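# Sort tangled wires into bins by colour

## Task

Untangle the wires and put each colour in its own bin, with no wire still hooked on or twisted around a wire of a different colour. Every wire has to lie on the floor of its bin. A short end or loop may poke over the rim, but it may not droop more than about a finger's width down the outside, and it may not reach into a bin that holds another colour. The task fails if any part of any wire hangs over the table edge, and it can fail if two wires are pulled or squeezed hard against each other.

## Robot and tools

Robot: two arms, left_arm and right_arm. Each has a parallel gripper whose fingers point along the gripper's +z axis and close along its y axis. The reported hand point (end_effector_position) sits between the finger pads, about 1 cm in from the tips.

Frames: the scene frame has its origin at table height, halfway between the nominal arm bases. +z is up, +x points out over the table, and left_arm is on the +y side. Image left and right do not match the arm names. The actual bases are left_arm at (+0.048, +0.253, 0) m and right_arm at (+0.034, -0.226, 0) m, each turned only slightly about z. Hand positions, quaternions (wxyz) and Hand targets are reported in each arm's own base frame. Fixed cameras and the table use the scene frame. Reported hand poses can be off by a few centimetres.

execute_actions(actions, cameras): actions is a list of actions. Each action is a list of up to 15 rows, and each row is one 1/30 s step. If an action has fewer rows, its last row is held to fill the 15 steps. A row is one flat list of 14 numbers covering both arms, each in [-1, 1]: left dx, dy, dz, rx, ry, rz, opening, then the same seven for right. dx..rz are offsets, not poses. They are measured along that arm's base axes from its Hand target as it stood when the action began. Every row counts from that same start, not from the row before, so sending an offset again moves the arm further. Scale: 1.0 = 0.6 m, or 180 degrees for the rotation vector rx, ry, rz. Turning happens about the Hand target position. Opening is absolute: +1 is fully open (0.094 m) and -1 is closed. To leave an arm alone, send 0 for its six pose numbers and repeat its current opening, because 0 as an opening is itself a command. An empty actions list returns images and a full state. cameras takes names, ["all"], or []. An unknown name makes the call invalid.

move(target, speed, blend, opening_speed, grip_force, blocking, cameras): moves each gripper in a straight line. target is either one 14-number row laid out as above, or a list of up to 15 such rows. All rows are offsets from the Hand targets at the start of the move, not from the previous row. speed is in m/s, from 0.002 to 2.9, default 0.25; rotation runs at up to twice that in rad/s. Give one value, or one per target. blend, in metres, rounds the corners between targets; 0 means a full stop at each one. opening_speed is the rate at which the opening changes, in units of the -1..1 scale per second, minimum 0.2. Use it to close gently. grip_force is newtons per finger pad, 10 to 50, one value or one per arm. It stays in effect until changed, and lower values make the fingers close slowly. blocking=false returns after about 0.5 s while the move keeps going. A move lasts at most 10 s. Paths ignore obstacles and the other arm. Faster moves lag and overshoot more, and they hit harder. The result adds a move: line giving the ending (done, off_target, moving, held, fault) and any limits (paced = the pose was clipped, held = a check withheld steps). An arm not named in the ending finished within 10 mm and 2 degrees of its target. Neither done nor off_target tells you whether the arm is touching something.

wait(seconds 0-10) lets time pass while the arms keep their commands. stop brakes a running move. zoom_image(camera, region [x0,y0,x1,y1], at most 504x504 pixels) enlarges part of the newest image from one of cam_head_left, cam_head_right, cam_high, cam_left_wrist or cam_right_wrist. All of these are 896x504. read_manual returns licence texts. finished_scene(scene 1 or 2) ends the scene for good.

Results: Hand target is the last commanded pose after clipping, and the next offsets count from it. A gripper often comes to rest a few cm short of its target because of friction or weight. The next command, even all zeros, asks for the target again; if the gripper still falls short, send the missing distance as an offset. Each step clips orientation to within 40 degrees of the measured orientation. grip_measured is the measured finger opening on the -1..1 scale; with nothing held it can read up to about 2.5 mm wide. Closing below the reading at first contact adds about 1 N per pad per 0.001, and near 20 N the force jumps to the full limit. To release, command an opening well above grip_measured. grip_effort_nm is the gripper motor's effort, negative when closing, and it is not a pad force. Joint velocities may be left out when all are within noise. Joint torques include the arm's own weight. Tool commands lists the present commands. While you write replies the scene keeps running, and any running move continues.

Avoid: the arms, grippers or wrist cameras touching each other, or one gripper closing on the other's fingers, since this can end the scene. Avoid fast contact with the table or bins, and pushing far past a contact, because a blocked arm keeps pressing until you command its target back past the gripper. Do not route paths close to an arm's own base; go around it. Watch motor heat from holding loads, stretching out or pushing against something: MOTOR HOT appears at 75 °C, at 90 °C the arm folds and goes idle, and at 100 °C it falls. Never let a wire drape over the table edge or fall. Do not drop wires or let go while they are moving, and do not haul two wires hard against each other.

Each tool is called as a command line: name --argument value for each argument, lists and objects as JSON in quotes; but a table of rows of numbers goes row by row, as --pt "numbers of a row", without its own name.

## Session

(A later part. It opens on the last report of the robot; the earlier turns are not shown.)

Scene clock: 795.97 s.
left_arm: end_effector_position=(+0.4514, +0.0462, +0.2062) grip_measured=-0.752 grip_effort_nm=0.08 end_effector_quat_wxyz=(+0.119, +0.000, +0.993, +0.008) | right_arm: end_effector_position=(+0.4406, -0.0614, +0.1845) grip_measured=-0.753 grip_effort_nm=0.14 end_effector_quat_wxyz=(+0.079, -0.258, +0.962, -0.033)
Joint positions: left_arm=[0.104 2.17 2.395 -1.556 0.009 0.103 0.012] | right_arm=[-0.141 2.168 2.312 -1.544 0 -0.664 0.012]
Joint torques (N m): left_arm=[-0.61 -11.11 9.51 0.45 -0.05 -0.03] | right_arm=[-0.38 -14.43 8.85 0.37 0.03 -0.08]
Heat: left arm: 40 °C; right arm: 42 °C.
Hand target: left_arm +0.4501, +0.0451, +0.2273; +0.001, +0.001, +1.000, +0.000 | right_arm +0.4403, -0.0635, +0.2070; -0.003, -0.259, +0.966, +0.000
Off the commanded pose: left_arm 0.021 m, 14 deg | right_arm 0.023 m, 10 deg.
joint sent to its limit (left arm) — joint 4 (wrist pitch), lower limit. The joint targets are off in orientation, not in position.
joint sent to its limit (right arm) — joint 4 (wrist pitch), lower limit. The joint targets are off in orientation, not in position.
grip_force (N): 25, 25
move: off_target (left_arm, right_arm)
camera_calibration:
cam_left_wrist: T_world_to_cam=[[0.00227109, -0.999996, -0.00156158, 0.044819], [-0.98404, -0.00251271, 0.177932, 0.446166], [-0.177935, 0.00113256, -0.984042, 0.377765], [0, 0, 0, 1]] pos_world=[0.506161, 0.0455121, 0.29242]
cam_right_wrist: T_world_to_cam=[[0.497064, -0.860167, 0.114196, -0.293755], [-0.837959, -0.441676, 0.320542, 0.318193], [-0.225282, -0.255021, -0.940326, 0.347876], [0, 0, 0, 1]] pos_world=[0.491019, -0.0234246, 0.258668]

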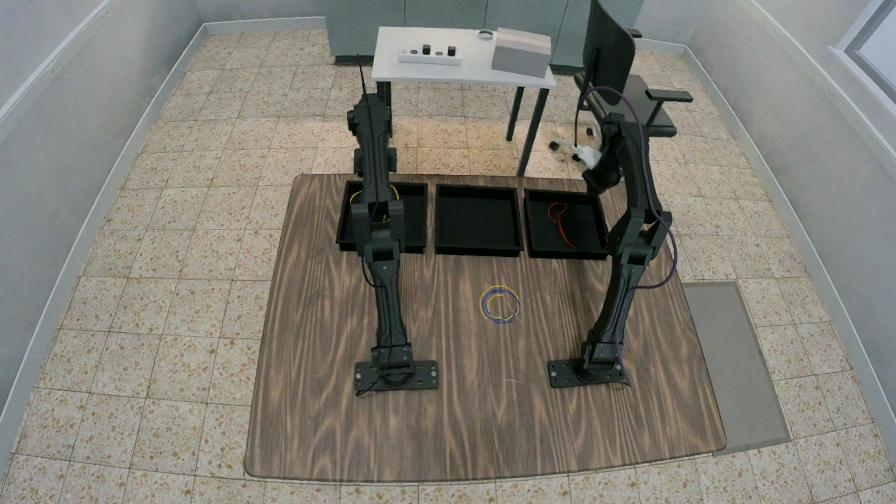

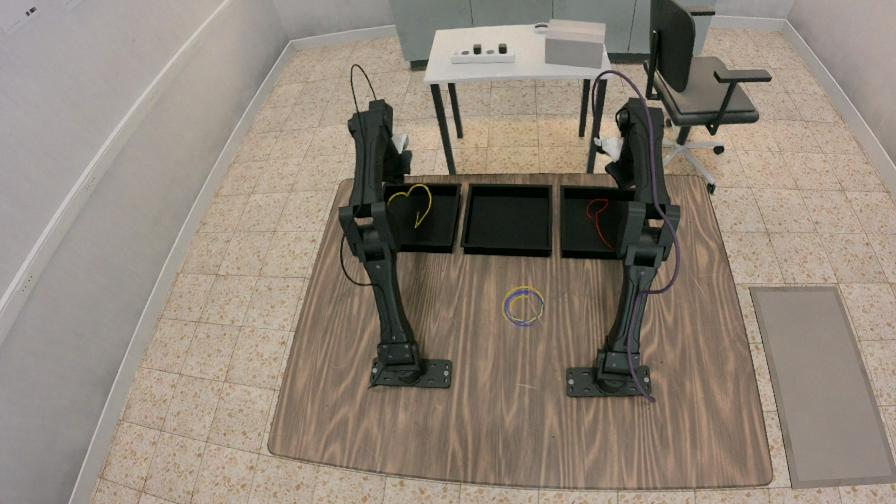

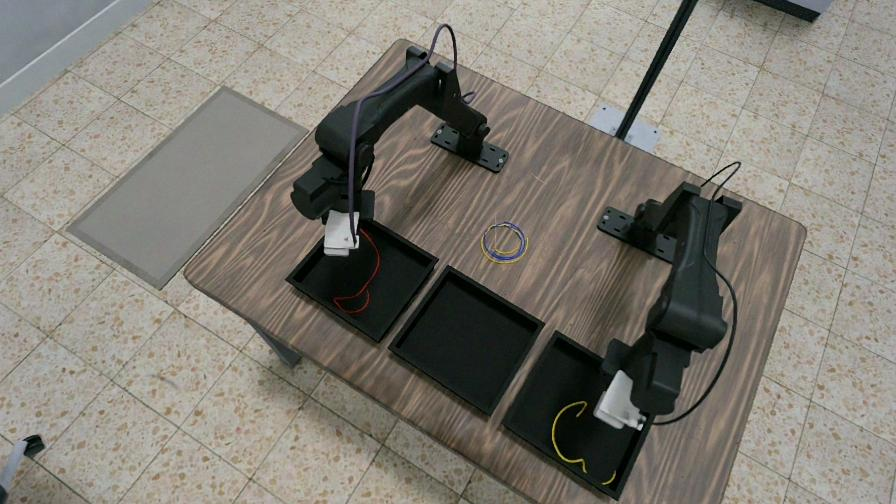

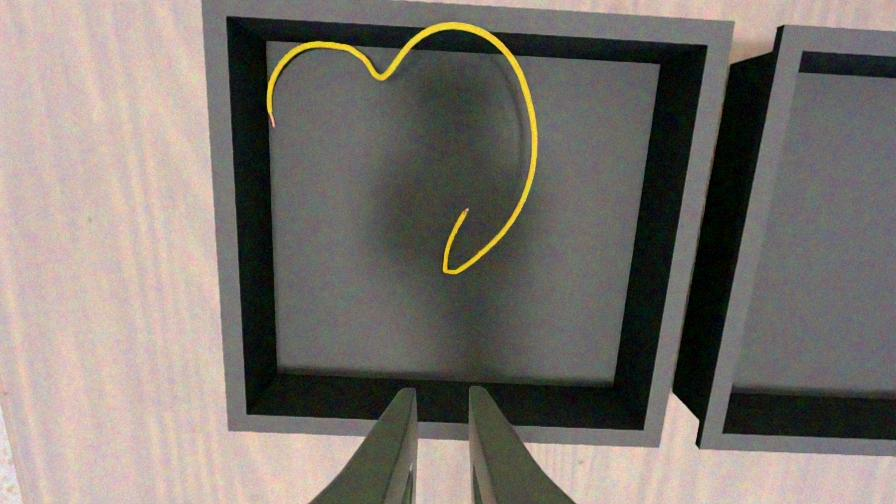

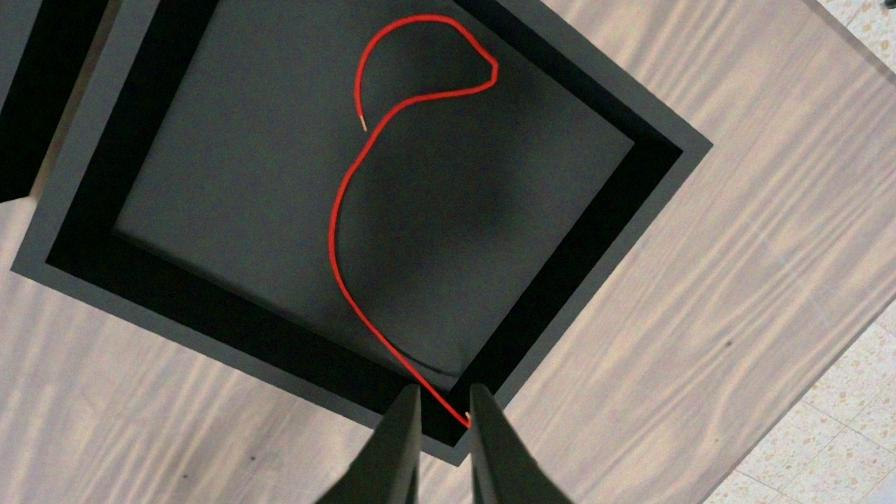

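zoom_image --camera "cam_right_wrist" --region '[250, 250, 560, 500]'

zoom_image --camera "cam_left_wrist" --region '[200, 0, 700, 300]'

zoom_image --camera "cam_high" --region '[470, 210, 540, 270]'

Scaled by 1.626 from the camera's 896x504 image, which has a finer 1280x720 frame.

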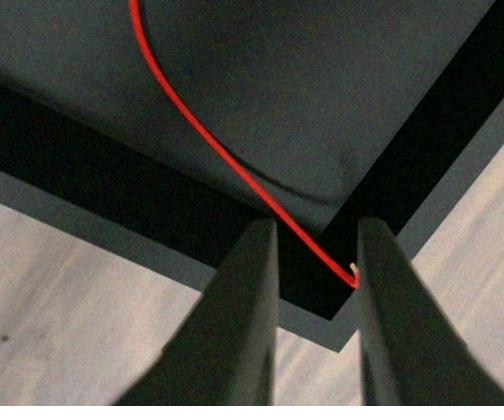

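Scaled by 1.008 from the camera's 896x504 image, which has a finer 1280x720 frame.

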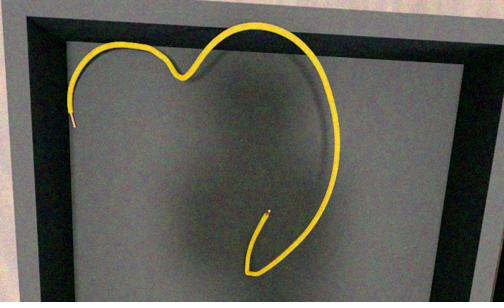

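Scaled by 7.200 from the camera's 896x504 image, which has a finer 1280x720 frame.

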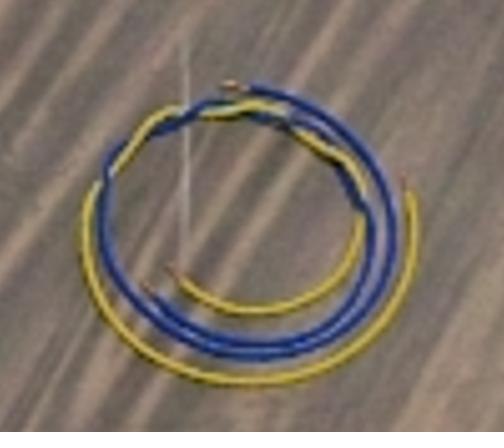

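move --target '[-0.44,-0.443,-0.18,0,0,0.167,-0.75,0,0,0,0,0,0,-0.75]' --speed 0.2 --cameras '["cam_left_wrist","cam_high"]'

Scene clock: 840.20 s.
left_arm: end_effector_position=(+0.1868, -0.2219, +0.1213) grip_measured=-0.752 grip_effort_nm=0.08 end_effector_quat_wxyz=(-0.001, -0.256, +0.967, +0.003) | right_arm: end_effector_position=(+0.4406, -0.0614, +0.1845) grip_measured=-0.753 grip_effort_nm=0.14 end_effector_quat_wxyz=(+0.079, -0.258, +0.962, -0.033)
Joint positions: left_arm=[-0.874 1.645 1.365 -1.297 0 -1.391 0.012] | right_arm=[-0.141 2.168 2.312 -1.544 0 -0.664 0.012]
Joint torques (N m): left_arm=[-0.12 -6.24 5.01 0.32 0.02 -0.01] | right_arm=[-0.38 -14.37 8.85 0.38 0.04 -0.08]
Motor temperatures (°C): left_arm=[31 42 42 31 33 32 31] | right_arm=[32 49 38 33 32 33 32]
Heat: left arm: 42 °C; right arm: 49 °C.
Hand target: left_arm +0.1862, -0.2209, +0.1194; +0.001, -0.259, +0.966, +0.000 | right_arm +0.4404, -0.0635, +0.2070; -0.003, -0.259, +0.966, +0.000
Off the commanded pose: left_arm 0.002 m, 1 deg | right_arm 0.023 m, 10 deg.
joint sent to its limit (right arm) — joint 4 (wrist pitch), lower limit. The joint targets are off in orientation, not in position.
grip_force (N): 25, 25
move: off_target (right_arm)
camera_calibration:
cam_left_wrist: T_world_to_cam=[[0.49802, -0.867134, 0.00741711, -0.28699], [-0.793358, -0.452162, 0.407594, 0.0369371], [-0.350085, -0.208874, -0.913133, 0.224315], [0, 0, 0, 1]] pos_world=[0.25076, -0.185304, 0.191903]
Images, in order (width x height): cam_high 896x504, cam_left_wrist 896x504.

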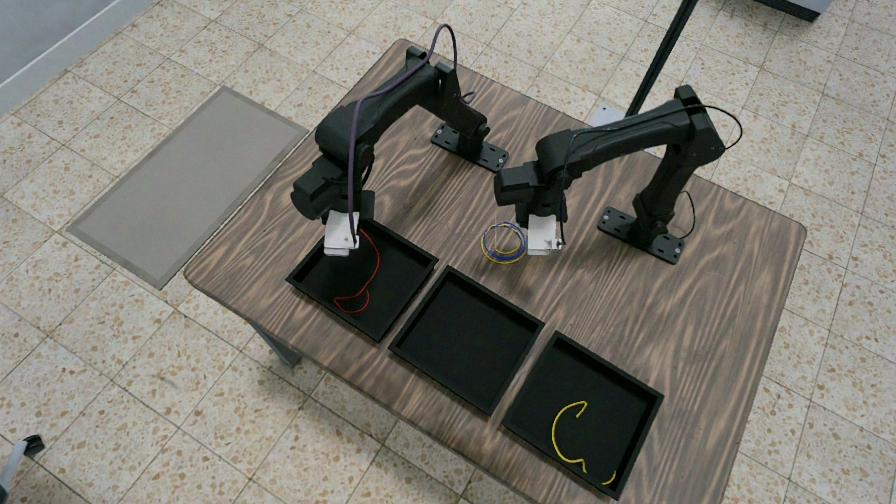

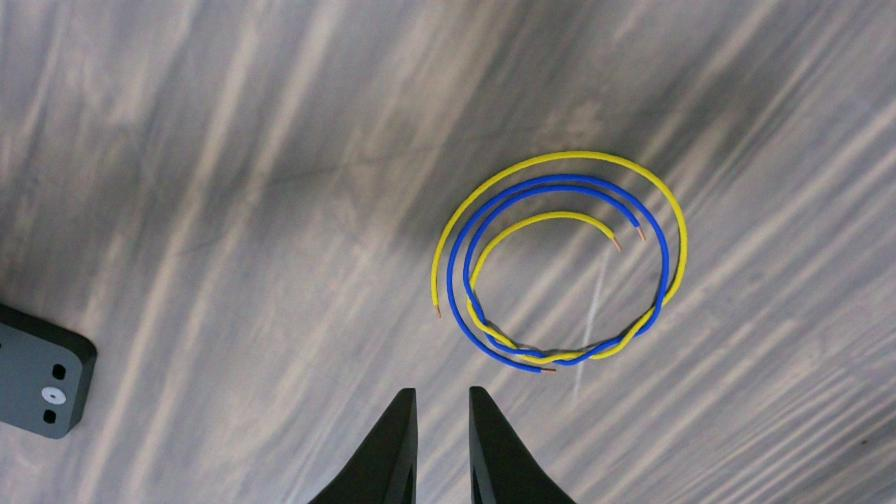

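move --target '[-0.05,-0.0185,-0.124,0,0,0,-0.75,0,0,0,0,0,0,-0.75]' --speed 0.12 --cameras '["cam_left_wrist"]'

Scene clock: 854.83 s.
left_arm: end_effector_position=(+0.1582, -0.2331, +0.0505) grip_measured=-0.752 grip_effort_nm=0.08 end_effector_quat_wxyz=(+0.001, -0.258, +0.966, -0.004) | right_arm: end_effector_position=(+0.4406, -0.0614, +0.1845) grip_measured=-0.753 grip_effort_nm=0.14 end_effector_quat_wxyz=(+0.079, -0.258, +0.962, -0.033)
Joint positions: left_arm=[-0.978 1.65 1.084 -0.997 0 -1.5 0.012] | right_arm=[-0.141 2.168 2.312 -1.544 0 -0.664 0.012]
Joint torques (N m): left_arm=[-0.55 -4.92 4.89 0.34 0.02 -0.02] | right_arm=[-0.36 -14.37 8.85 0.37 0.03 -0.08]
Heat: left arm: 40 °C; right arm: 50 °C.
Hand target: left_arm +0.1561, -0.2319, +0.0448; +0.000, -0.259, +0.966, +0.000 | right_arm +0.4404, -0.0635, +0.2070; -0.003, -0.259, +0.966, +0.000
Off the commanded pose: left_arm 0.006 m, 0 deg | right_arm 0.023 m, 10 deg.
joint sent to its limit (right arm) — joint 4 (wrist pitch), lower limit. The joint targets are off in orientation, not in position.
grip_force (N): 25, 25
move: off_target (right_arm)
camera_calibration:
cam_left_wrist: T_world_to_cam=[[0.502232, -0.864469, 0.0213793, -0.282647], [-0.794475, -0.451524, 0.406122, 0.0384843], [-0.341427, -0.220953, -0.913569, 0.14314], [0, 0, 0, 1]] pos_world=[0.221401, -0.195336, 0.121181]
Images, in order (width x height): cam_left_wrist 896x504.

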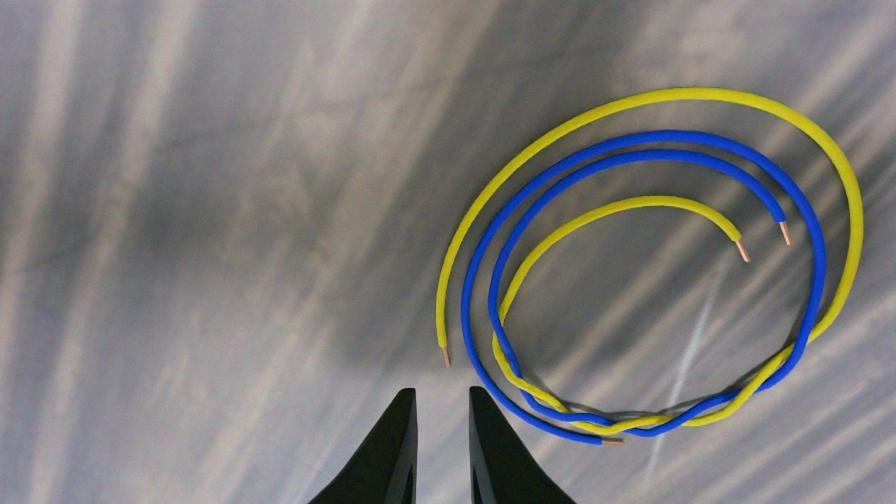

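move --target '[-0.0063,0.002,-0.035,0,0,0,-0.82,0,0,-0.1,0,0,0,-0.75]' --speed 0.08 --cameras '["cam_left_wrist"]'

Scene clock: 867.73 s.
left_arm: end_effector_position=(+0.1555, -0.2326, +0.0303) grip_measured=-0.818 grip_effort_nm=-0.09 end_effector_quat_wxyz=(+0.002, -0.259, +0.966, -0.006) | right_arm: end_effector_position=(+0.4440, -0.0619, +0.1506) grip_measured=-0.753 grip_effort_nm=0.14 end_effector_quat_wxyz=(+0.042, -0.258, +0.965, -0.018)
Joint positions: left_arm=[-0.985 1.668 1.018 -0.909 0 -1.509 0.009] | right_arm=[-0.141 2.247 2.312 -1.545 0 -0.664 0.012]
Joint torques (N m): left_arm=[-0.69 -4.78 4.62 0.33 0.01 -0.05] | right_arm=[-0.36 -11.85 5.41 0.24 0.03 -0.08]
Heat: left arm: 39 °C; right arm: 50 °C.
Hand target: left_arm +0.1524, -0.2308, +0.0239; +0.001, -0.259, +0.966, +0.000 | right_arm +0.4403, -0.0635, +0.1470; -0.003, -0.259, +0.966, +0.000
Off the commanded pose: left_arm 0.007 m, 1 deg | right_arm 0.005 m, 5 deg.
joint sent to its limit (right arm) — joint 4 (wrist pitch), lower limit. The joint targets are off in orientation, not in position.
grip_force (N): 25, 25
move: off_target (right_arm)
camera_calibration:
cam_left_wrist: T_world_to_cam=[[0.503849, -0.863424, 0.0251894, -0.280579], [-0.794453, -0.45176, 0.405904, 0.0446742], [-0.339087, -0.224526, -0.913569, 0.12275], [0, 0, 0, 1]] pos_world=[0.218484, -0.194516, 0.101075]
Images, in order (width x height): cam_left_wrist 896x504.

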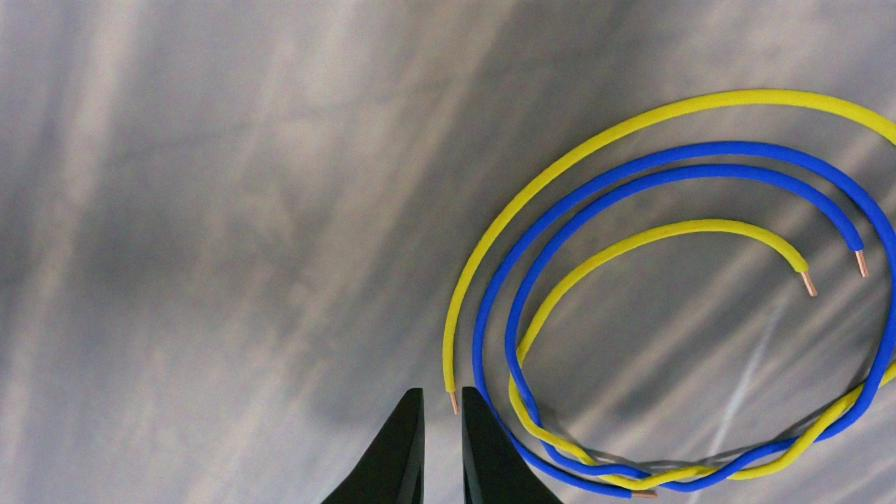

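move --target '[-0.0028,0.0058,-0.012,0,0,0,-0.82,0,0,0,0,0,0,-0.75]' --speed 0.08 --cameras '["cam_left_wrist"]'

Scene clock: 874.67 s.
left_arm: end_effector_position=(+0.1533, -0.2294, +0.0227) grip_measured=-0.818 grip_effort_nm=-0.09 end_effector_quat_wxyz=(+0.001, -0.259, +0.966, -0.005) | right_arm: end_effector_position=(+0.4440, -0.0619, +0.1506) grip_measured=-0.753 grip_effort_nm=0.14 end_effector_quat_wxyz=(+0.042, -0.258, +0.965, -0.018)
Joint positions: left_arm=[-0.985 1.668 0.985 -0.877 0 -1.509 0.009] | right_arm=[-0.141 2.247 2.312 -1.545 0 -0.664 0.012]
Joint torques (N m): left_arm=[-0.54 -4.78 4.56 0.35 0.02 -0.03] | right_arm=[-0.35 -11.81 5.41 0.24 0.02 -0.08]
Motor temperatures (°C): left_arm=[31 37 39 31 33 32 31] | right_arm=[32 49 37 33 32 33 32]
Heat: left arm: 39 °C; right arm: 49 °C.
Hand target: left_arm +0.1507, -0.2273, +0.0168; +0.001, -0.259, +0.966, +0.000 | right_arm +0.4403, -0.0635, +0.1470; -0.003, -0.259, +0.966, +0.000
Off the commanded pose: left_arm 0.007 m, 1 deg | right_arm 0.005 m, 5 deg.
joint sent to its limit (right arm) — joint 4 (wrist pitch), lower limit. The joint targets are off in orientation, not in position.
grip_force (N): 25, 25
move: off_target (right_arm)
camera_calibration:
cam_left_wrist: T_world_to_cam=[[0.503814, -0.863489, 0.0236387, -0.276522], [-0.794121, -0.452225, 0.406035, 0.0473178], [-0.339917, -0.223338, -0.913552, 0.116199], [0, 0, 0, 1]] pos_world=[0.216389, -0.191424, 0.0934774]
Images, in order (width x height): cam_left_wrist 896x504.

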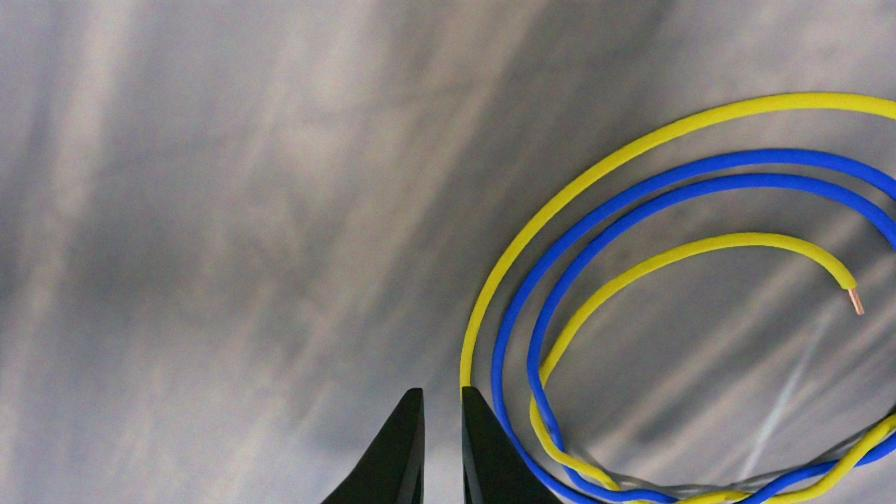

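move --target '[0.002,-0.004,-0.010,0,0,0,-0.82,0,0,0,0,0,0,-0.75]' --speed 0.08 --cameras '["cam_left_wrist"]'

Scene clock: 883.90 s.
left_arm: end_effector_position=(+0.1556, -0.2327, +0.0178) grip_measured=-0.818 grip_effort_nm=-0.09 end_effector_quat_wxyz=(+0.002, -0.259, +0.966, -0.007) | right_arm: end_effector_position=(+0.4440, -0.0619, +0.1506) grip_measured=-0.753 grip_effort_nm=0.14 end_effector_quat_wxyz=(+0.042, -0.258, +0.965, -0.018)
Joint positions: left_arm=[-0.985 1.687 0.985 -0.854 0 -1.509 0.009] | right_arm=[-0.141 2.247 2.312 -1.545 0 -0.664 0.012]
Joint torques (N m): left_arm=[-0.65 -4.79 4.23 0.33 0.02 -0.04] | right_arm=[-0.35 -11.82 5.39 0.24 0.03 -0.08]
Heat: left arm: 39 °C; right arm: 48 °C.
Hand target: left_arm +0.1519, -0.2297, +0.0107; +0.001, -0.259, +0.966, +0.000 | right_arm +0.4403, -0.0635, +0.1470; -0.003, -0.259, +0.966, +0.000
Off the commanded pose: left_arm 0.008 m, 1 deg | right_arm 0.005 m, 5 deg.
joint sent to its limit (right arm) — joint 4 (wrist pitch), lower limit. The joint targets are off in orientation, not in position.
grip_force (N): 25, 25
move: off_target (right_arm)
camera_calibration:
cam_left_wrist: T_world_to_cam=[[0.503764, -0.863391, 0.0278871, -0.280461], [-0.795098, -0.450813, 0.405693, 0.050133], [-0.3377, -0.226546, -0.913584, 0.11054], [0, 0, 0, 1]] pos_world=[0.218476, -0.194504, 0.0884703]
Images, in order (width x height): cam_left_wrist 896x504.

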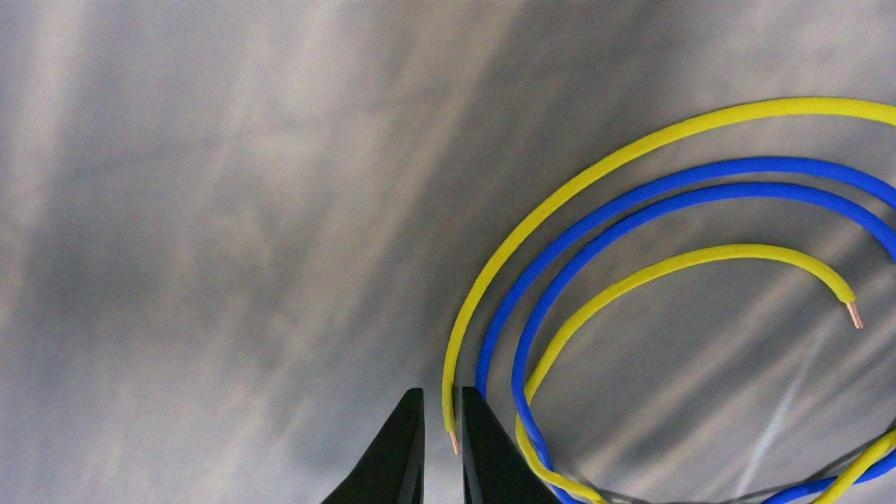

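move --target '[-0.0015,0.0036,-0.006,0,0,0,-0.82,0,0,0,0,0,0,-0.75]' --speed 0.08 --cameras '["cam_left_wrist"]'

Scene clock: 890.17 s.
left_arm: end_effector_position=(+0.1541, -0.2305, +0.0148) grip_measured=-0.818 grip_effort_nm=-0.09 end_effector_quat_wxyz=(+0.001, -0.259, +0.966, -0.005) | right_arm: end_effector_position=(+0.4440, -0.0619, +0.1506) grip_measured=-0.753 grip_effort_nm=0.14 end_effector_quat_wxyz=(+0.042, -0.258, +0.965, -0.018)
Joint positions: left_arm=[-0.985 1.687 0.972 -0.845 0 -1.509 0.009] | right_arm=[-0.141 2.247 2.312 -1.545 0 -0.664 0.012]
Joint torques (N m): left_arm=[-0.5 -4.86 3.75 0.43 0.02 -0.03] | right_arm=[-0.36 -11.85 5.39 0.23 0.03 -0.08]
Heat: left arm: 38 °C; right arm: 48 °C.
Hand target: left_arm +0.1510, -0.2275, +0.0071; +0.001, -0.259, +0.966, +0.000 | right_arm +0.4403, -0.0635, +0.1470; -0.003, -0.259, +0.966, +0.000
Off the commanded pose: left_arm 0.009 m, 1 deg | right_arm 0.005 m, 5 deg.
joint sent to its limit (right arm) — joint 4 (wrist pitch), lower limit. The joint targets are off in orientation, not in position.
grip_force (N): 25, 25
move: off_target (right_arm)
camera_calibration:
cam_left_wrist: T_world_to_cam=[[0.503813, -0.863498, 0.0233006, -0.277749], [-0.794074, -0.452352, 0.405986, 0.050587], [-0.340028, -0.223043, -0.913582, 0.10907], [0, 0, 0, 1]] pos_world=[0.21719, -0.192625, 0.0855782]
Images, in order (width x height): cam_left_wrist 896x504.

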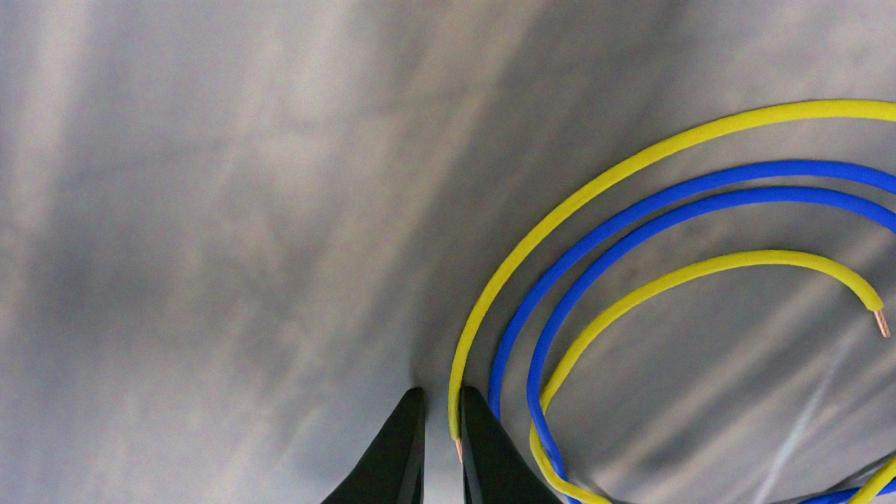

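move --pt "0 0 -0.005 0 0 0 -0.82 0 0 0 0 0 0 -0.75" --pt "0 0 -0.005 0 0 0 -0.98 0 0 0 0 0 0 -0.75" --speed 0.08 --cameras '["cam_left_wrist"]'

Scene clock: 896.10 s.
left_arm: end_effector_position=(+0.1556, -0.2329, +0.0145) grip_measured=-0.970 grip_effort_nm=-0.45 end_effector_quat_wxyz=(+0.003, -0.259, +0.966, -0.010) | right_arm: end_effector_position=(+0.4440, -0.0619, +0.1506) grip_measured=-0.753 grip_effort_nm=0.14 end_effector_quat_wxyz=(+0.042, -0.258, +0.965, -0.018)
Joint positions: left_arm=[-0.985 1.687 0.97 -0.832 0 -1.509 0.001] | right_arm=[-0.141 2.247 2.312 -1.545 0 -0.664 0.012]
Joint torques (N m): left_arm=[-0.5 -4.51 3.32 0.44 0.01 -0.02] | right_arm=[-0.35 -11.82 5.41 0.24 0.03 -0.08]
Heat: left arm: 38 °C; right arm: 48 °C.
Hand target: left_arm +0.1509, -0.2275, +0.0041; +0.000, -0.259, +0.966, +0.000 | right_arm +0.4403, -0.0635, +0.1470; -0.003, -0.259, +0.966, +0.000
Off the commanded pose: left_arm 0.013 m, 1 deg | right_arm 0.005 m, 5 deg.
joint sent to its limit (right arm) — joint 4 (wrist pitch), lower limit. The joint targets are off in orientation, not in position.
grip_force (N): 25, 25
move: off_target (left_arm, right_arm); target 2's new opening was sent with left_arm's hand 0.011 m and 1 deg from that target
camera_calibration:
cam_left_wrist: T_world_to_cam=[[0.503617, -0.863213, 0.0351115, -0.280608], [-0.796714, -0.448335, 0.40527, 0.0522356], [-0.334092, -0.232074, -0.913523, 0.105716], [0, 0, 0, 1]] pos_world=[0.218255, -0.194271, 0.0852575]
Images, in order (width x height): cam_left_wrist 896x504.

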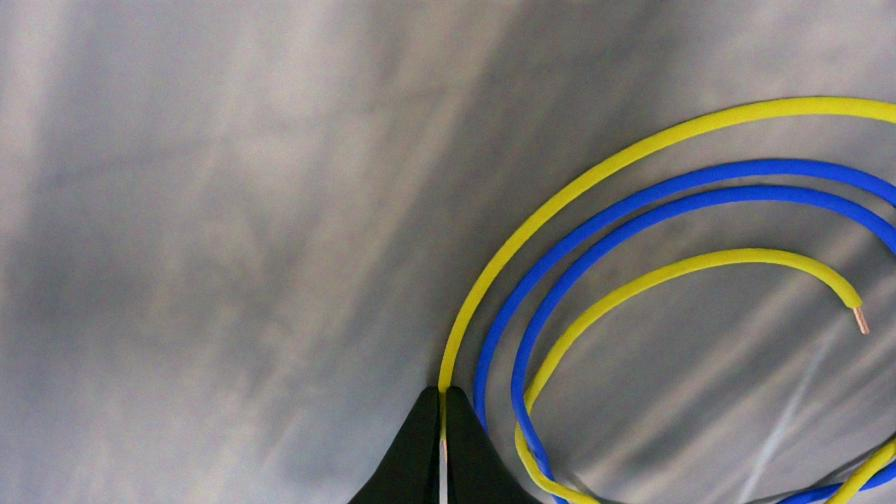

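move --pt "0 0 0.045 0 0 0 -0.98 0 0 0 0 0 0 -0.75" --pt "0.03 0.2 0.045 0 0 0 -0.98 0 0 0 0 0 0 -0.75" --speed 0.1 --blend 0.005 --cameras '["cam_left_wrist","cam_high"]'

zoom_image --camera "cam_high" --region '[450, 190, 590, 290]'

Scene clock: 908.60 s.
left_arm: end_effector_position=(+0.1756, -0.1136, +0.0313) grip_measured=-0.975 grip_effort_nm=-0.58 end_effector_quat_wxyz=(+0.005, -0.259, +0.966, -0.006) | right_arm: end_effector_position=(+0.4440, -0.0619, +0.1506) grip_measured=-0.753 grip_effort_nm=0.14 end_effector_quat_wxyz=(+0.042, -0.258, +0.965, -0.018)
Joint positions: left_arm=[-0.579 1.389 0.757 -0.923 0 -1.102 0.001] | right_arm=[-0.141 2.247 2.312 -1.545 0 -0.664 0.012]
Joint torques (N m): left_arm=[0.44 -4.85 4.68 0 0.01 0.06] | right_arm=[-0.35 -11.84 5.39 0.24 0.04 -0.09]
Heat: left arm: 38 °C; right arm: 48 °C.
Hand target: left_arm +0.1690, -0.1075, +0.0311; +0.001, -0.259, +0.966, +0.000 | right_arm +0.4403, -0.0635, +0.1470; -0.003, -0.259, +0.966, +0.000
Off the commanded pose: left_arm 0.009 m, 1 deg | right_arm 0.005 m, 5 deg.
joint sent to its limit (right arm) — joint 4 (wrist pitch), lower limit. The joint targets are off in orientation, not in position.
grip_force (N): 25, 25
move: off_target (right_arm)
camera_calibration:
cam_left_wrist: T_world_to_cam=[[0.503022, -0.863847, 0.0271688, -0.187995], [-0.797384, -0.451735, 0.400143, 0.114681], [-0.333389, -0.222945, -0.91605, 0.156397], [0, 0, 0, 1]] pos_world=[0.238151, -0.0757252, 0.102486]
Images, in order (width x height): cam_high 896x504, cam_left_wrist 896x504.

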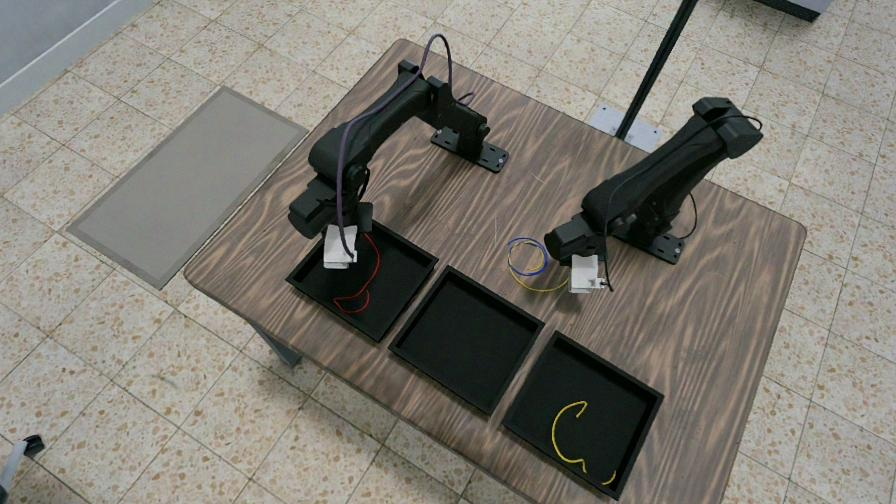

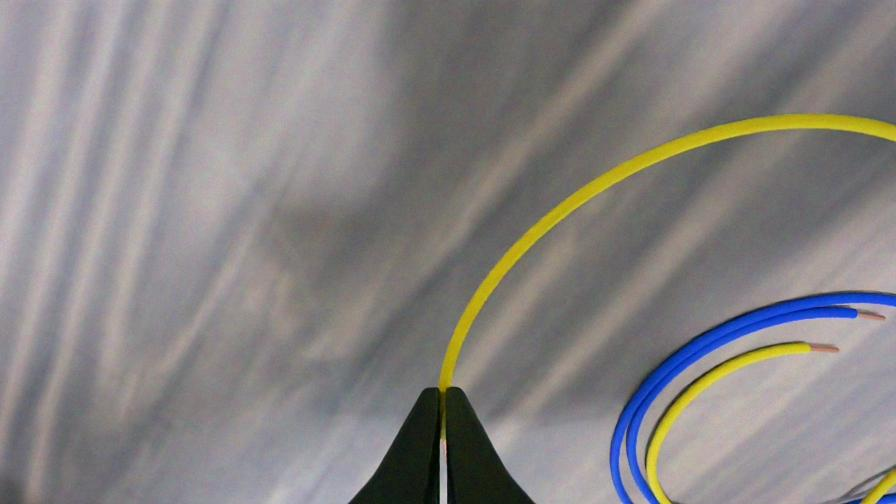

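Scaled by 3.600 from the camera's 896x504 image, which has a finer 1280x720 frame.

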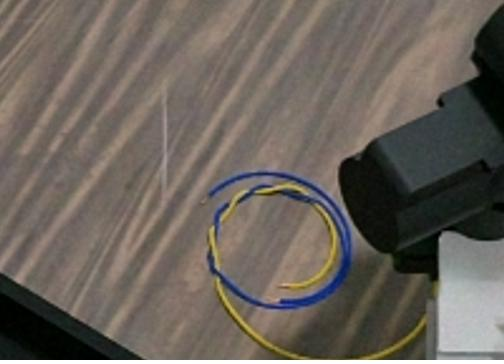

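move --target '[0,0,0,0,0,0,-0.98,-0.392,0.494,-0.045,0,0,-0.372,-0.8]' --speed 0.2 --cameras '["cam_right_wrist","cam_high"]'

Scene clock: 924.23 s.
left_arm: end_effector_position=(+0.1756, -0.1136, +0.0313) grip_measured=-0.975 grip_effort_nm=-0.58 end_effector_quat_wxyz=(+0.005, -0.259, +0.966, -0.006) | right_arm: end_effector_position=(+0.2034, +0.2329, +0.1171) grip_measured=-0.797 grip_effort_nm=-0.12 end_effector_quat_wxyz=(-0.011, +0.313, +0.950, -0.007)
Joint positions: left_arm=[-0.579 1.389 0.757 -0.923 0 -1.102 0.001] | right_arm=[0.841 1.732 1.446 -1.305 -0.014 1.479 0.01]
Joint torques (N m): left_arm=[0.47 -4.83 4.67 0 0.01 0.08] | right_arm=[0.08 -9.09 5.45 0.28 0.09 0.08]
Heat: left arm: 38 °C; right arm: 47 °C.
Hand target: left_arm +0.1690, -0.1075, +0.0311; +0.001, -0.259, +0.966, +0.000 | right_arm +0.2052, +0.2330, +0.1200; -0.002, +0.317, +0.949, +0.002
Off the commanded pose: left_arm 0.009 m, 1 deg | right_arm 0.003 m, 1 deg.
grip_force (N): 25, 25
move: done
camera_calibration:
cam_right_wrist: T_world_to_cam=[[-0.58736, -0.808864, 0.0273249, 0.303706], [-0.71062, 0.53159, 0.460902, 0.00204083], [-0.387333, 0.251298, -0.88703, 0.215027], [0, 0, 0, 1]] pos_world=[0.263122, 0.190536, 0.181496]
Images, in order (width x height): cam_high 896x504, cam_right_wrist 896x504.

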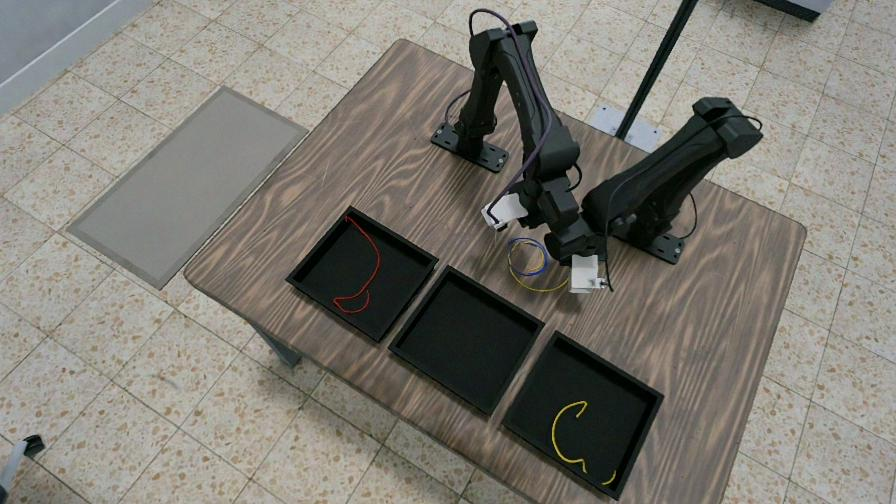

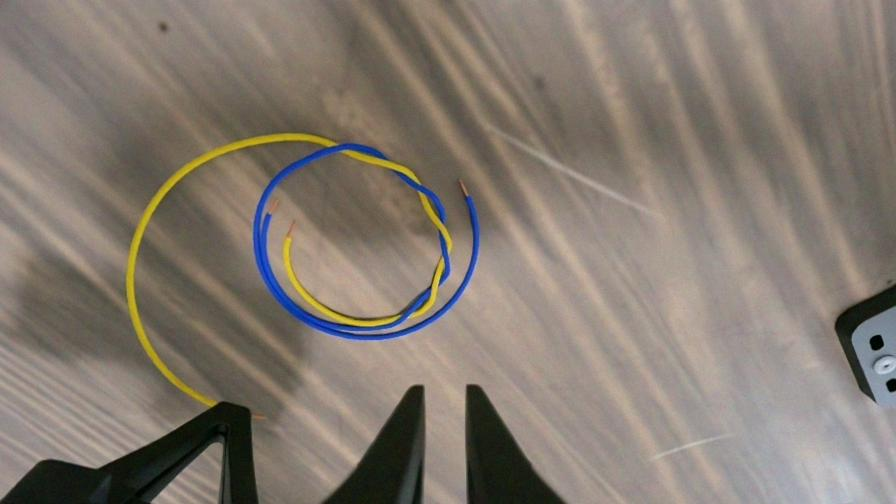

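move --target '[0,0,0,0,0,0,-0.98,-0.0283,-0.014,-0.15,0,0,0,-0.8]' --speed 0.12 --cameras '["cam_right_wrist"]'

Scene clock: 935.23 s.
left_arm: end_effector_position=(+0.1756, -0.1136, +0.0313) grip_measured=-0.975 grip_effort_nm=-0.58 end_effector_quat_wxyz=(+0.005, -0.259, +0.966, -0.006) | right_arm: end_effector_position=(+0.2023, +0.2318, +0.1098) grip_measured=-0.797 grip_effort_nm=-0.12 end_effector_quat_wxyz=(-0.013, +0.314, +0.949, -0.011)
Joint positions: left_arm=[-0.579 1.389 0.757 -0.923 0 -1.102 0.001] | right_arm=[0.841 1.737 1.422 -1.286 -0.014 1.48 0.01]
Joint torques (N m): left_arm=[0.47 -4.83 4.68 0 0.02 0.07] | right_arm=[0.02 -8.03 6.35 0.14 0.01 -0.02]
Heat: left arm: 38 °C; right arm: 45 °C.
Hand target: left_arm +0.1690, -0.1075, +0.0311; +0.001, -0.259, +0.966, +0.000 | right_arm +0.2033, +0.2327, +0.1121; -0.010, +0.314, +0.949, -0.006 (not the last commanded pose)
Off the commanded pose: left_arm 0.009 m, 1 deg | right_arm 0.081 m, 2 deg.
grip_force (N): 25, 25
move: held (right_arm; a check stopped the path); limits=held
pose unreachable (right arm): on one or more control steps of this call, first in action 0 (counted from 0), this arm could not follow its commanded pose, so it was not sent that pose on those steps. It may still have moved: this result reports where it is.
cause: moving toward the commanded pose would bring a part of the arm too close to another arm (this arm's wrist (the part past joint 4) and the left arm's wrist (the part past joint 4), where that arm would come to rest).
camera_calibration:
cam_right_wrist: T_world_to_cam=[[-0.588442, -0.807722, 0.0363563, 0.30137], [-0.706849, 0.535744, 0.461891, 0.00335557], [-0.392557, 0.246097, -0.886191, 0.210446], [0, 0, 0, 1]] pos_world=[0.262323, 0.189835, 0.173989]
Images, in order (width x height): cam_right_wrist 896x504.

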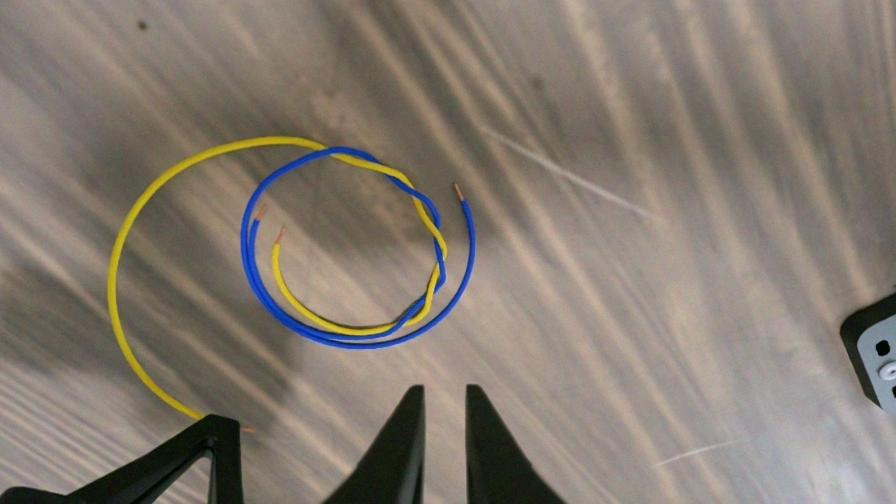

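move --target '[0.11,0.07,0.02,0,0,0,-0.98,0,0,0.01,0,0,0,-0.8]' --speed 0.12 --cameras '["cam_right_wrist"]'

Scene clock: 943.50 s.
left_arm: end_effector_position=(+0.2275, -0.0650, +0.0365) grip_measured=-0.975 grip_effort_nm=-0.57 end_effector_quat_wxyz=(-0.005, -0.260, +0.966, +0.002) | right_arm: end_effector_position=(+0.2019, +0.2313, +0.1098) grip_measured=-0.797 grip_effort_nm=-0.12 end_effector_quat_wxyz=(-0.013, +0.314, +0.949, -0.012)
Joint positions: left_arm=[-0.281 1.516 0.889 -0.954 0.002 -0.806 0.001] | right_arm=[0.841 1.737 1.422 -1.288 -0.014 1.48 0.01]
Joint torques (N m): left_arm=[0.28 -3.77 9.51 -0.02 0 0.07] | right_arm=[0.01 -8.24 8.28 -0.07 0 -0.02]
Heat: left arm: 39 °C; right arm: 45 °C.
Hand target: left_arm +0.2350, -0.0656, +0.0431; +0.001, -0.259, +0.966, +0.000 | right_arm +0.2033, +0.2327, +0.1181; -0.010, +0.314, +0.949, -0.006
Off the commanded pose: left_arm 0.010 m, 1 deg | right_arm 0.008 m, 1 deg.
grip_force (N): 25, 25
move: done
camera_calibration:
cam_right_wrist: T_world_to_cam=[[-0.588336, -0.807691, 0.0386859, 0.300431], [-0.706175, 0.53652, 0.462021, 0.00301256], [-0.393926, 0.244504, -0.886025, 0.211057], [0, 0, 0, 1]] pos_world=[0.262022, 0.189435, 0.173987]
Images, in order (width x height): cam_right_wrist 896x504.

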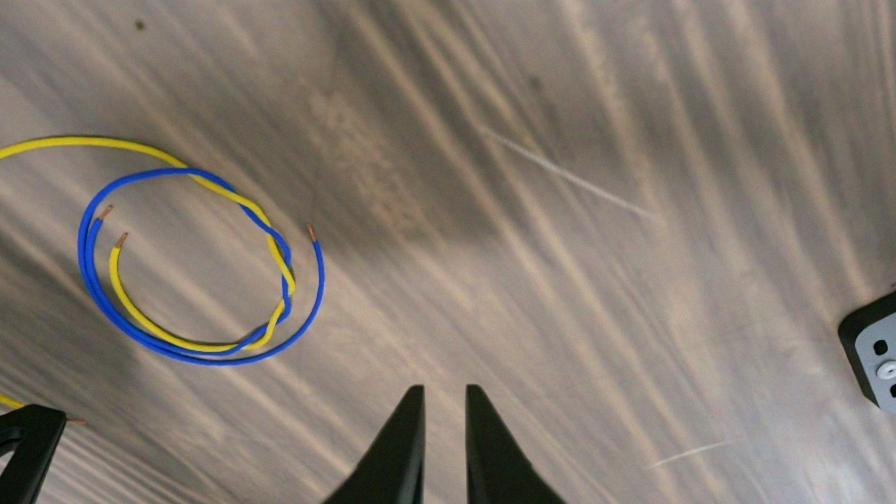

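move --target '[0,0,0.05,-0.097,0.168,0,-0.98,0,0,0,0,0,0,-0.8]' --speed 0.12 --cameras '["cam_right_wrist","cam_high"]'

Scene clock: 959.27 s.
left_arm: end_effector_position=(+0.2292, -0.0641, +0.0685) grip_measured=-0.975 grip_effort_nm=-0.58 end_effector_quat_wxyz=(-0.289, -0.246, +0.923, -0.069) | right_arm: end_effector_position=(+0.2019, +0.2313, +0.1098) grip_measured=-0.797 grip_effort_nm=-0.12 end_effector_quat_wxyz=(-0.013, +0.314, +0.949, -0.012)
Joint positions: left_arm=[-0.051 1.953 1.364 -1.514 0.3 -0.49 0.001] | right_arm=[0.841 1.737 1.422 -1.288 -0.014 1.48 0.01]
Joint torques (N m): left_arm=[0.43 -6.05 8.42 -1.03 0.25 0.1] | right_arm=[0.02 -8.21 8.25 -0.07 0.01 -0.02]
Motor temperatures (°C): left_arm=[31 35 40 31 33 32 32] | right_arm=[32 44 39 32 32 33 31]
Heat: left arm: 40 °C; right arm: 44 °C.
Hand target: left_arm +0.2350, -0.0655, +0.0731; -0.289, -0.247, +0.922, -0.077 | right_arm +0.2033, +0.2327, +0.1181; -0.010, +0.314, +0.949, -0.006
Off the commanded pose: left_arm 0.008 m, 1 deg | right_arm 0.008 m, 1 deg.
grip_force (N): 25, 25
move: done
camera_calibration:
cam_right_wrist: T_world_to_cam=[[-0.588336, -0.807691, 0.0386859, 0.300431], [-0.706175, 0.53652, 0.462021, 0.00301256], [-0.393926, 0.244504, -0.886025, 0.211057], [0, 0, 0, 1]] pos_world=[0.262022, 0.189435, 0.173987]
Images, in order (width x height): cam_high 896x504, cam_right_wrist 896x504.

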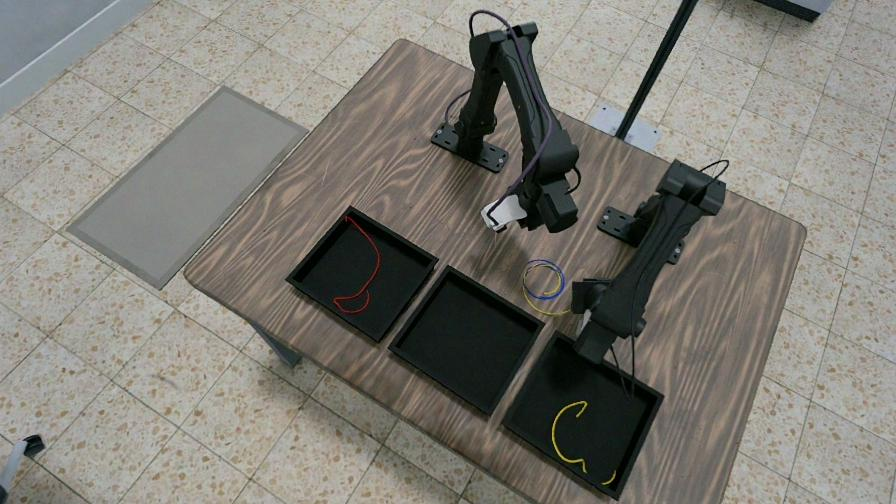

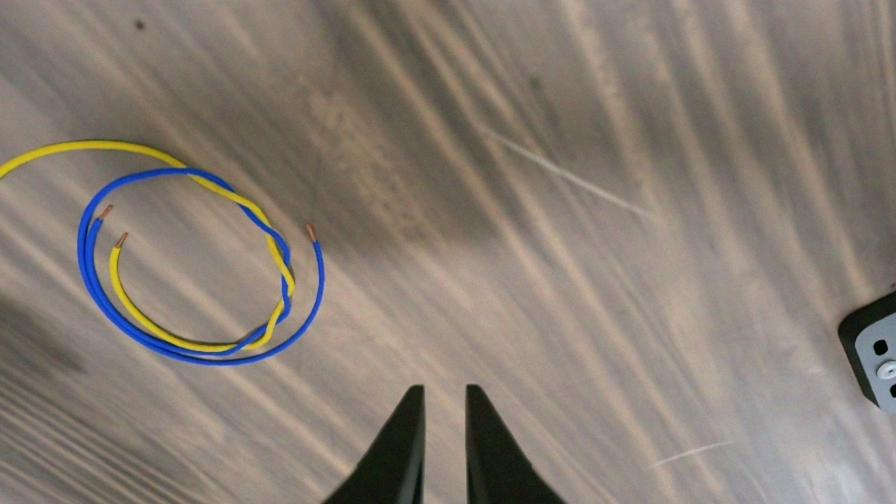

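move --target '[0,0,0,0,0,0,-0.98,0.0147,0.094,-0.145,0,0,0,-0.8]' --speed 0.12 --cameras '["cam_right_wrist"]'

Scene clock: 968.83 s.
left_arm: end_effector_position=(+0.2291, -0.0641, +0.0686) grip_measured=-0.975 grip_effort_nm=-0.58 end_effector_quat_wxyz=(-0.289, -0.246, +0.923, -0.069) | right_arm: end_effector_position=(+0.2127, +0.2878, +0.0329) grip_measured=-0.797 grip_effort_nm=-0.12 end_effector_quat_wxyz=(-0.012, +0.312, +0.950, -0.009)
Joint positions: left_arm=[-0.051 1.953 1.364 -1.515 0.3 -0.49 0.001] | right_arm=[0.923 1.976 1.422 -1.041 -0.017 1.558 0.01]
Joint torques (N m): left_arm=[0.42 -6.04 8.4 -1.02 0.29 0.08] | right_arm=[0.42 -9.81 5.15 0.26 0.02 0.08]
Heat: left arm: 39 °C; right arm: 43 °C.
Hand target: left_arm +0.2350, -0.0655, +0.0731; -0.289, -0.247, +0.922, -0.077 | right_arm +0.2120, +0.2890, +0.0310; -0.010, +0.314, +0.949, -0.007
Off the commanded pose: left_arm 0.008 m, 1 deg | right_arm 0.002 m, 0 deg.
grip_force (N): 25, 25
move: done
camera_calibration:
cam_right_wrist: T_world_to_cam=[[-0.585723, -0.80987, 0.0322396, 0.355621], [-0.709538, 0.531574, 0.462586, 0.0179637], [-0.391772, 0.248072, -0.885988, 0.131907], [0, 0, 0, 1]] pos_world=[0.272719, 0.245735, 0.0970935]
Images, in order (width x height): cam_right_wrist 896x504.

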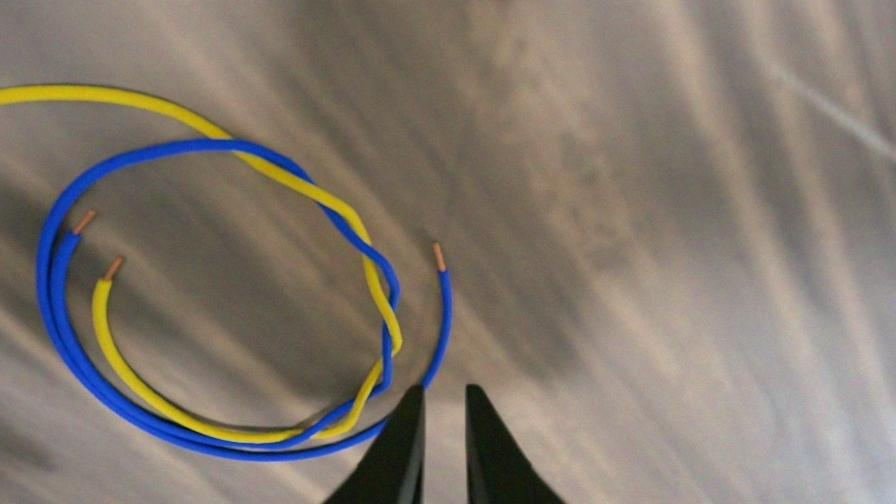

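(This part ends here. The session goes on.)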